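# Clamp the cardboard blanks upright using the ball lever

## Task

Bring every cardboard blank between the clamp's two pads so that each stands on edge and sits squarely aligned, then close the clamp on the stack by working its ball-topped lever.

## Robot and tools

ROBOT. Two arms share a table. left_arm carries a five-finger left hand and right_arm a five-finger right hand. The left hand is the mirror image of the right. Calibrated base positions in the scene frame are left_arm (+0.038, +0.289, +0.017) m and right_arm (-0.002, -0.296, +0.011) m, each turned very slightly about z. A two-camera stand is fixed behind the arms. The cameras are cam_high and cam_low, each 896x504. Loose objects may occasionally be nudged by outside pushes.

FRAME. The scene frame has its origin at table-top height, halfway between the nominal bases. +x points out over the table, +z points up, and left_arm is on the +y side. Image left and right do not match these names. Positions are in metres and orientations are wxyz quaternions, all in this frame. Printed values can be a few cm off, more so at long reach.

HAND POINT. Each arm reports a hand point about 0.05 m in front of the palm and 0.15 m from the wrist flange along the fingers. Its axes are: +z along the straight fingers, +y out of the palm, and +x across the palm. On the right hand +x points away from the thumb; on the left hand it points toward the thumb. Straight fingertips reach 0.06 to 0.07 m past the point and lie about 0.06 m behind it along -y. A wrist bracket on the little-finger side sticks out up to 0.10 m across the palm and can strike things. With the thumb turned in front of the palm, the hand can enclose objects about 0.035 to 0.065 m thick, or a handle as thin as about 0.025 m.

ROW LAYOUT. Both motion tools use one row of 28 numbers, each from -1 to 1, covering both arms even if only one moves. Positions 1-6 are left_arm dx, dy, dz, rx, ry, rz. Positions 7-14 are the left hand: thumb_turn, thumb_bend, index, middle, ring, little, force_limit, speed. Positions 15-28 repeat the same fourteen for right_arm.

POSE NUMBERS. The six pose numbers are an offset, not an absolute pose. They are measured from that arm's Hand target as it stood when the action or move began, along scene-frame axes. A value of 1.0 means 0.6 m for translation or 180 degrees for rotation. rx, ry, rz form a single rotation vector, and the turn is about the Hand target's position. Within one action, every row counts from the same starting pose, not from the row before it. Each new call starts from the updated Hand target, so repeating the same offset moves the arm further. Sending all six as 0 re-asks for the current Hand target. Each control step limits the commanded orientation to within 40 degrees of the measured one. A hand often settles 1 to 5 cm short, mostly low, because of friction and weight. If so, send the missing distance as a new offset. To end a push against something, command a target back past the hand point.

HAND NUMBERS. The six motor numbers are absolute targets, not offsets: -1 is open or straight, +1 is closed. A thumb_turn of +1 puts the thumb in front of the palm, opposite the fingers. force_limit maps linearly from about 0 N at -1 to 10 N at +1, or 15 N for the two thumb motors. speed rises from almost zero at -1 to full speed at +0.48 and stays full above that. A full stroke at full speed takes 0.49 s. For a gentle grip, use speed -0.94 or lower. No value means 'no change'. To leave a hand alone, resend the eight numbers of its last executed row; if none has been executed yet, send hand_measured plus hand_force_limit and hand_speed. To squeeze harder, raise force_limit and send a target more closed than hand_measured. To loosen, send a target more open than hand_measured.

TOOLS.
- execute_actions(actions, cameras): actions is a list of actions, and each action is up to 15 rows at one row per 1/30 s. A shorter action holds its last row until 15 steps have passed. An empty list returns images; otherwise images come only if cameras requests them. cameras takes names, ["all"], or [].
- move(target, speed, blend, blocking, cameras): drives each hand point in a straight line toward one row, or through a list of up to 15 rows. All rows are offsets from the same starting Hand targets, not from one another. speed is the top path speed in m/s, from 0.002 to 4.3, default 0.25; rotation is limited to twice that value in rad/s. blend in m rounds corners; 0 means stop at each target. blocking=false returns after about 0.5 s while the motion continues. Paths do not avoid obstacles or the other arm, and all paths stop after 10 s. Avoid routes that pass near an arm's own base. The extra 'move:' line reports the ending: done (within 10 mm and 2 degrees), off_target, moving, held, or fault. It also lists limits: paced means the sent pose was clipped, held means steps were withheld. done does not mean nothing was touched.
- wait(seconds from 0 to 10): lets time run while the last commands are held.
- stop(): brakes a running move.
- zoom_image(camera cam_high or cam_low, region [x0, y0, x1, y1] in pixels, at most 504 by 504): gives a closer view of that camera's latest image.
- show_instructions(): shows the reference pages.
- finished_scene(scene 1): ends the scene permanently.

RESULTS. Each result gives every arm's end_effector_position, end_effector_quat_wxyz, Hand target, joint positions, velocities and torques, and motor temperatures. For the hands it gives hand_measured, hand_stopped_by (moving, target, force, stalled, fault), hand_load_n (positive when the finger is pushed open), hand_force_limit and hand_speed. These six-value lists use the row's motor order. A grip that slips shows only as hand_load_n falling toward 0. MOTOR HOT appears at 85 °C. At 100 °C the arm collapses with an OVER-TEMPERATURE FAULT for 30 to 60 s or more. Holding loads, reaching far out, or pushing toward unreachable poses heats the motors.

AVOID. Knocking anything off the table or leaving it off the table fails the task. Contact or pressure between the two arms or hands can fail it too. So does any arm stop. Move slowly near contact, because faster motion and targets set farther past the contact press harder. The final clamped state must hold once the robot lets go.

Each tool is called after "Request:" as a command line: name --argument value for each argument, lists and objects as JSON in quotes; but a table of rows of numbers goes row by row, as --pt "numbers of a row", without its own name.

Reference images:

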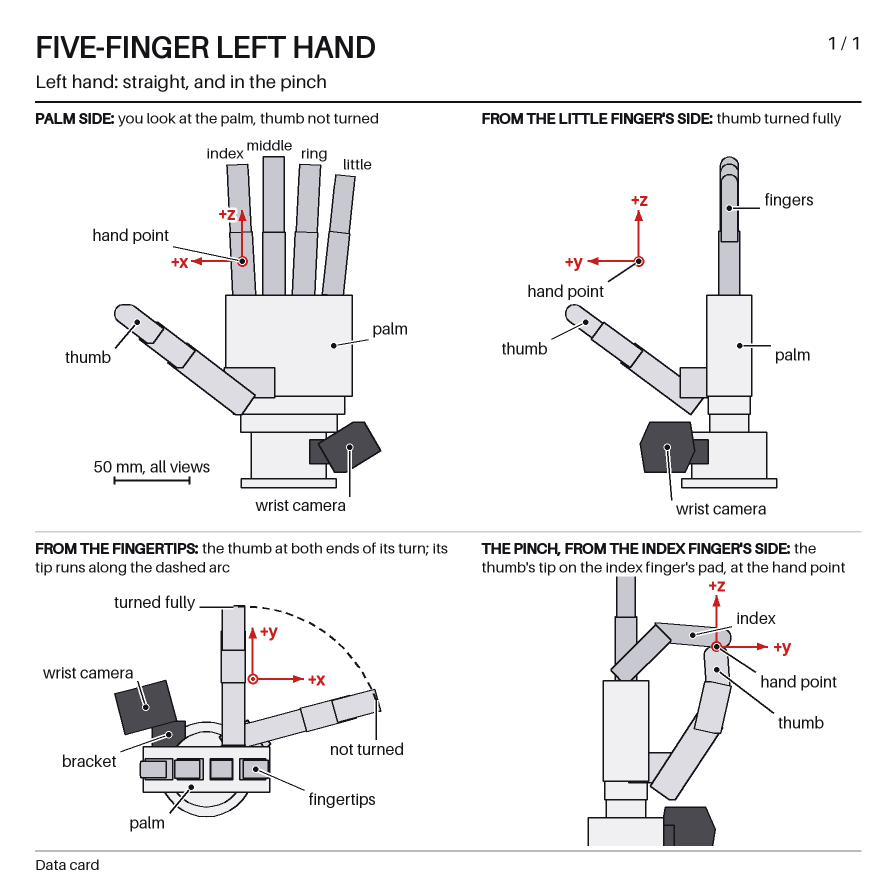

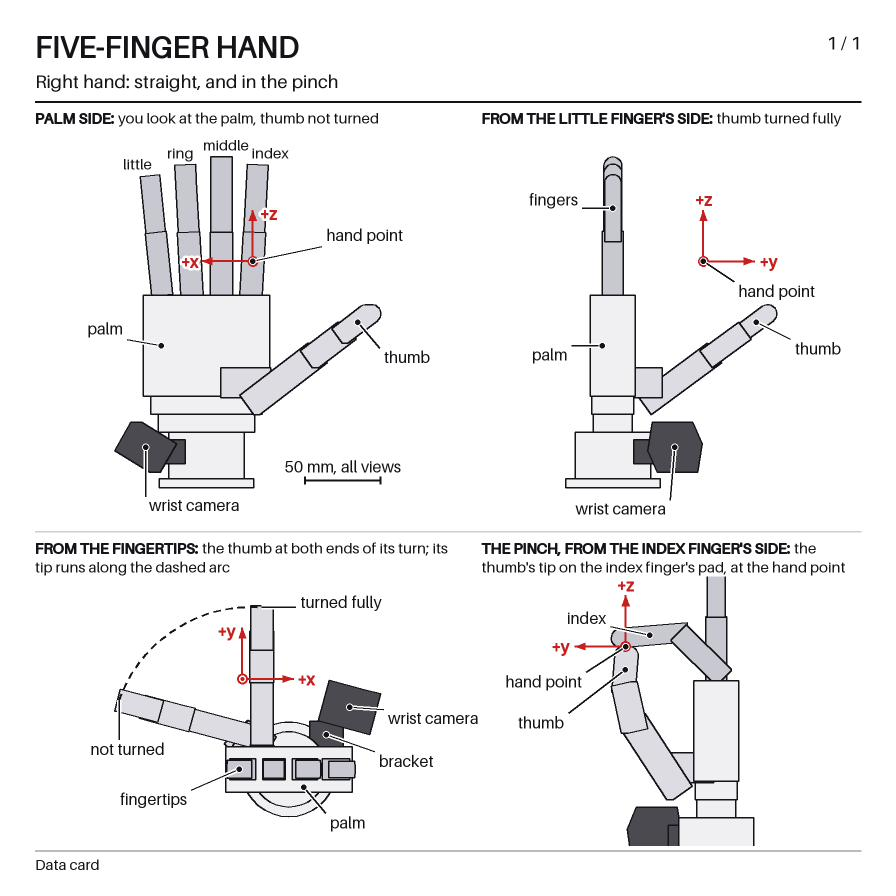

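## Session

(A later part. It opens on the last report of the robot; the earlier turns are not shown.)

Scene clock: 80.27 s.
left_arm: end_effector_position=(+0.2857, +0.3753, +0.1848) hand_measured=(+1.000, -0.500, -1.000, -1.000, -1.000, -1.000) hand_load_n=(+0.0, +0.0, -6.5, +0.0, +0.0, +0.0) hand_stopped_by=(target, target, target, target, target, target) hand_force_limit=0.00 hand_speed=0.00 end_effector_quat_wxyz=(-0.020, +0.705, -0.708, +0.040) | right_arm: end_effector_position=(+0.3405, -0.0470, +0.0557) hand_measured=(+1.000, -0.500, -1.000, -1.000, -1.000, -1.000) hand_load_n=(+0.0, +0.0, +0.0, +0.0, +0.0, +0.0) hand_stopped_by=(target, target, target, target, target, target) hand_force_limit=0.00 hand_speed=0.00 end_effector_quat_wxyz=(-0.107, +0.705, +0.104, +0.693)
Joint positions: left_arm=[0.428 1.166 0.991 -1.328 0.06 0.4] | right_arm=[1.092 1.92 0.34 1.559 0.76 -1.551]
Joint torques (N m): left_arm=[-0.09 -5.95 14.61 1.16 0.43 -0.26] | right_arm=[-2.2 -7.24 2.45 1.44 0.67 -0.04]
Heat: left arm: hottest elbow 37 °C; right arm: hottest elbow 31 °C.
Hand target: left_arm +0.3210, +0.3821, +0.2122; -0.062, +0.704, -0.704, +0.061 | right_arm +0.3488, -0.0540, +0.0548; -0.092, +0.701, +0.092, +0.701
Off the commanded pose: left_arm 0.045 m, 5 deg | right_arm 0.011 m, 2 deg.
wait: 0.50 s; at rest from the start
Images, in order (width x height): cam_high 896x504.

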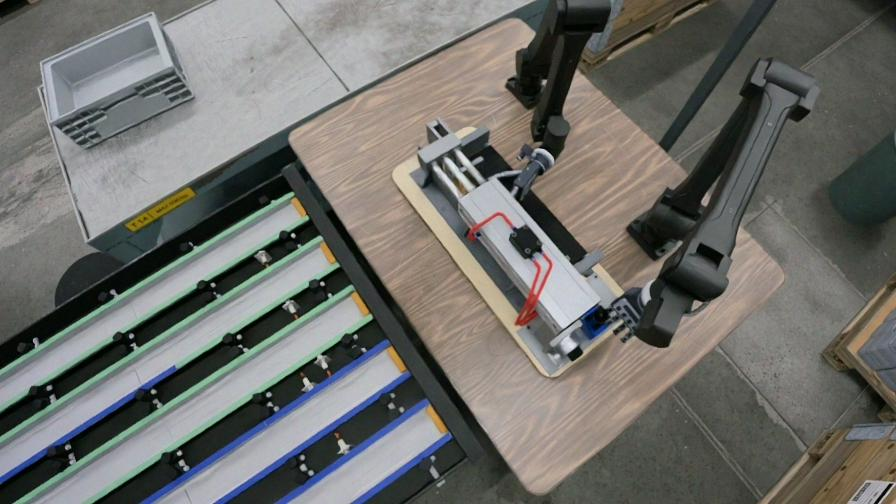

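Request:
move --pt "-0.235 0.0 0 0 0 0 1 -0.5 -1 -1 -1 -1 0 0 0 0 0 0 0 0 1 -0.5 -1 -1 -1 -1 0 0" --pt "-0.235 0.05 0.25 0 0 0 1 -0.5 -1 -1 -1 -1 0 0 0 0 0 0 0 0 1 -0.5 -1 -1 -1 -1 0 0" --speed '[0.1,0.25]' --blend 0.02 --cameras '["all"]'

Request:
zoom_image --camera "cam_low" --region '[510, 190, 620, 300]'

Request:
zoom_image --camera "cam_high" --region '[442, 145, 492, 195]'

Scene clock: 83.53 s.
left_arm: end_effector_position=(+0.1777, +0.4054, +0.3416) hand_measured=(+1.000, -0.500, -1.000, -1.000, -1.000, -1.000) hand_load_n=(+0.0, +0.0, +0.0, +0.0, +0.0, +0.0) hand_stopped_by=(target, target, target, target, target, target) hand_force_limit=0.00 hand_speed=0.00 end_effector_quat_wxyz=(-0.123, +0.704, -0.697, +0.058) | right_arm: end_effector_position=(+0.3405, -0.0470, +0.0557) hand_measured=(+1.000, -0.500, -1.000, -1.000, -1.000, -1.000) hand_load_n=(+0.5, +0.0, +0.0, +0.0, +0.0, +0.0) hand_stopped_by=(target, target, target, target, target, target) hand_force_limit=0.00 hand_speed=0.00 end_effector_quat_wxyz=(-0.107, +0.705, +0.104, +0.693)
Joint positions: left_arm=[0.747 0.851 1.229 -1.694 0.098 0.695] | right_arm=[1.092 1.92 0.34 1.559 0.76 -1.551]
Joint torques (N m): left_arm=[2.2 -1.38 12.23 0.58 0.15 0.02] | right_arm=[-2.26 -7.24 2.47 1.44 0.67 -0.05]
Heat: left arm: hottest elbow 37 °C; right arm: hottest elbow 31 °C.
Hand target: left_arm +0.1800, +0.4122, +0.3621; -0.062, +0.704, -0.705, +0.061 | right_arm +0.3488, -0.0540, +0.0548; -0.092, +0.701, +0.092, +0.701
Off the commanded pose: left_arm 0.022 m, 7 deg | right_arm 0.011 m, 2 deg.
joint sent to its limit (left arm) — joint 4 (wrist pitch), lower limit. The joint targets are off in orientation, not in position.
joint sent to its limit (right arm) — joint 4 (wrist pitch), upper limit. The joint targets still meet the commanded pose.
move: off_target (left_arm, right_arm)

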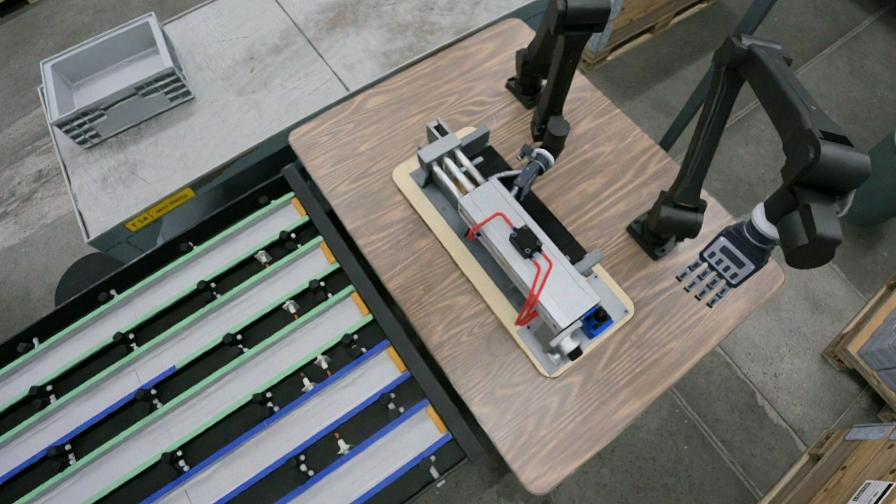

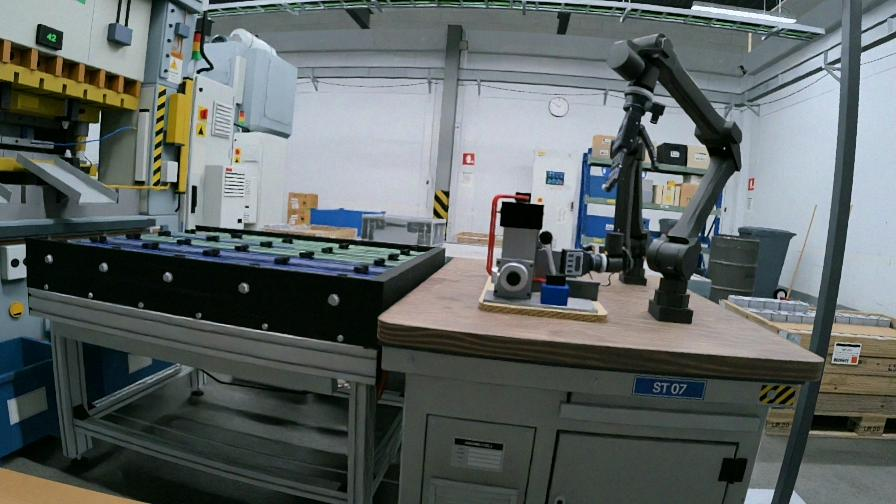

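Scaled by 4.582 from the camera's 896x504 image, which has a finer 1280x720 frame.

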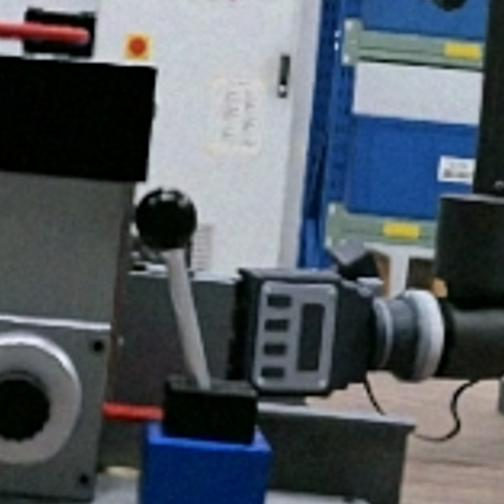

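Scaled by 10.080 from the camera's 896x504 image, which has a finer 1280x720 frame.

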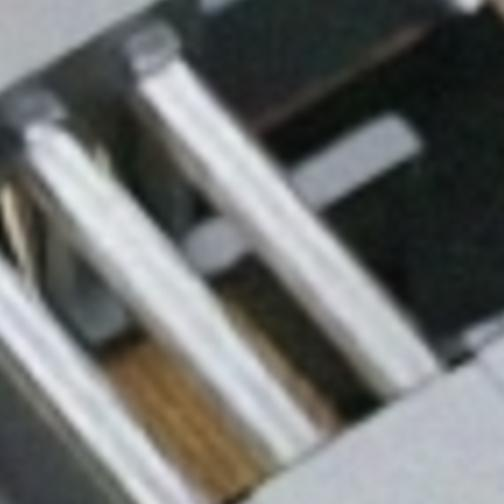

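Request:
move --pt "0 0.0 0 0 0 0 1 -0.5 -1 -1 -1 -1 0 0 -0.17 -0.02 0 0 0 0 1 -0.5 -1 -1 -1 -1 0 0" --pt "0 0 0 0 0 0 1 -0.5 -1 -1 -1 -1 0 0 -0.19 -0.02 0.25 0 0 0 1 -0.5 -1 -1 -1 -1 0 0" --speed '[0.06,0.2]' --blend 0.01 --cameras '["all"]'

Request:
zoom_image --camera "cam_low" --region '[510, 190, 620, 300]'

Request:
zoom_image --camera "cam_high" --region '[442, 145, 492, 195]'

Request:
zoom_image --camera "cam_high" --region '[400, 100, 640, 340]'

Scene clock: 87.87 s.
left_arm: end_effector_position=(+0.1777, +0.4055, +0.3416) hand_measured=(+1.000, -0.500, -1.000, -1.000, -1.000, -1.000) hand_load_n=(+0.0, +0.0, +0.0, +0.0, +0.0, +0.0) hand_stopped_by=(target, target, target, target, target, target) hand_force_limit=0.00 hand_speed=0.00 end_effector_quat_wxyz=(-0.123, +0.704, -0.697, +0.058) | right_arm: end_effector_position=(+0.2340, -0.0792, +0.1906) hand_measured=(+1.000, -0.500, -1.000, -1.000, -1.000, -1.000) hand_load_n=(+0.5, +0.0, +0.0, +0.0, +0.0, +0.0) hand_stopped_by=(target, target, target, target, target, target) hand_force_limit=0.00 hand_speed=0.00 end_effector_quat_wxyz=(-0.074, +0.704, +0.106, +0.698)
Joint positions: left_arm=[0.747 0.851 1.229 -1.694 0.098 0.696] | right_arm=[1.458 1.063 0.237 0.791 1.172 -1.583]
Joint torques (N m): left_arm=[2.02 -1.55 12.16 0.51 0.15 0.01] | right_arm=[-0.03 -3.37 9.39 0.87 -0.06 0.14]
Motor temperatures (°C): left_arm=[25 29 39 23 25 21] | right_arm=[26 22 31 25 27 22]
Heat: left arm: hottest elbow 39 °C; right arm: hottest elbow 31 °C.
Hand target: left_arm +0.1800, +0.4122, +0.3621; -0.062, +0.704, -0.704, +0.061 | right_arm +0.2347, -0.0661, +0.2048; -0.092, +0.701, +0.093, +0.701
Off the commanded pose: left_arm 0.022 m, 7 deg | right_arm 0.019 m, 3 deg.
joint sent to its limit (left arm) — joint 4 (wrist pitch), lower limit. The joint targets are off in orientation, not in position.
move: off_target (left_arm, right_arm)

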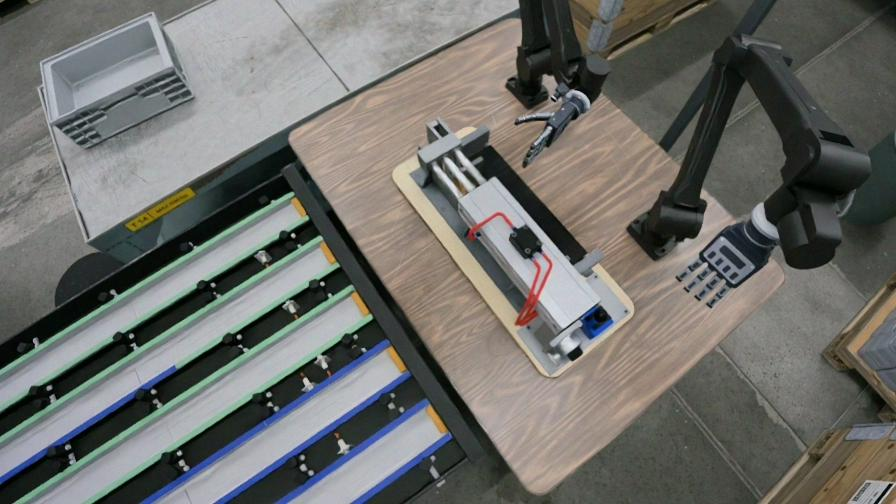

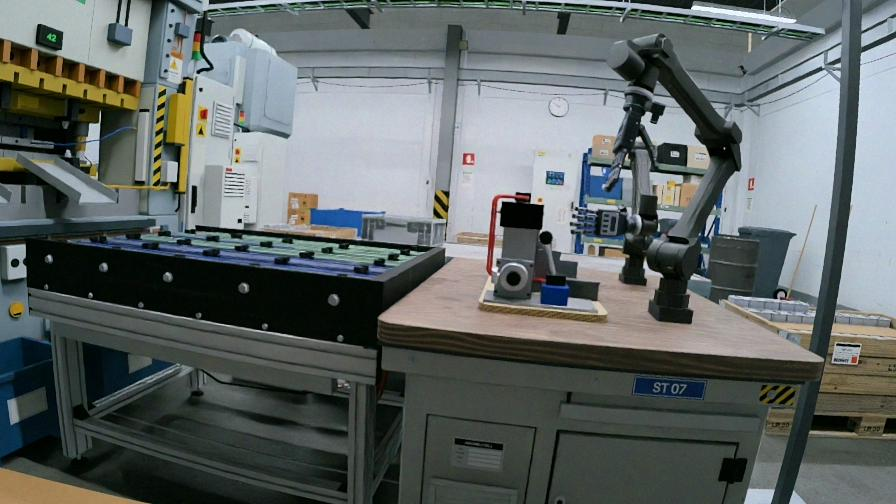

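Scaled by 4.582 from the camera's 896x504 image, which has a finer 1280x720 frame.

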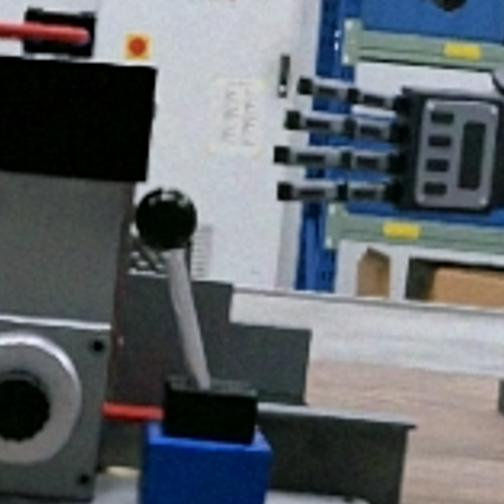

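Scaled by 10.080 from the camera's 896x504 image, which has a finer 1280x720 frame.

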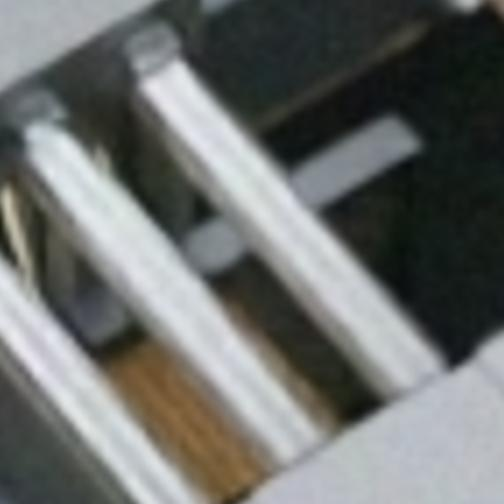

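Scaled by 2.100 from the camera's 896x504 image, which has a finer 1280x720 frame.

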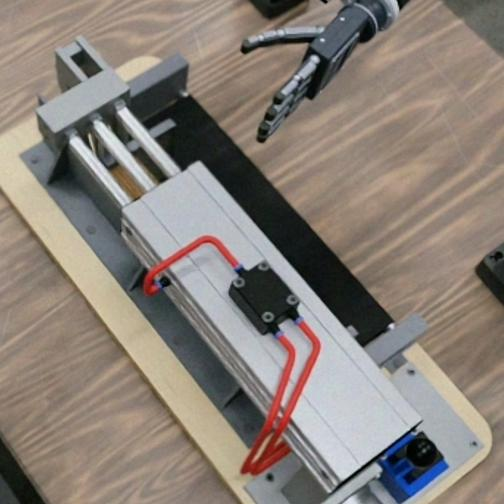

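Request:
finished_scene

The scene is finished: the task was done.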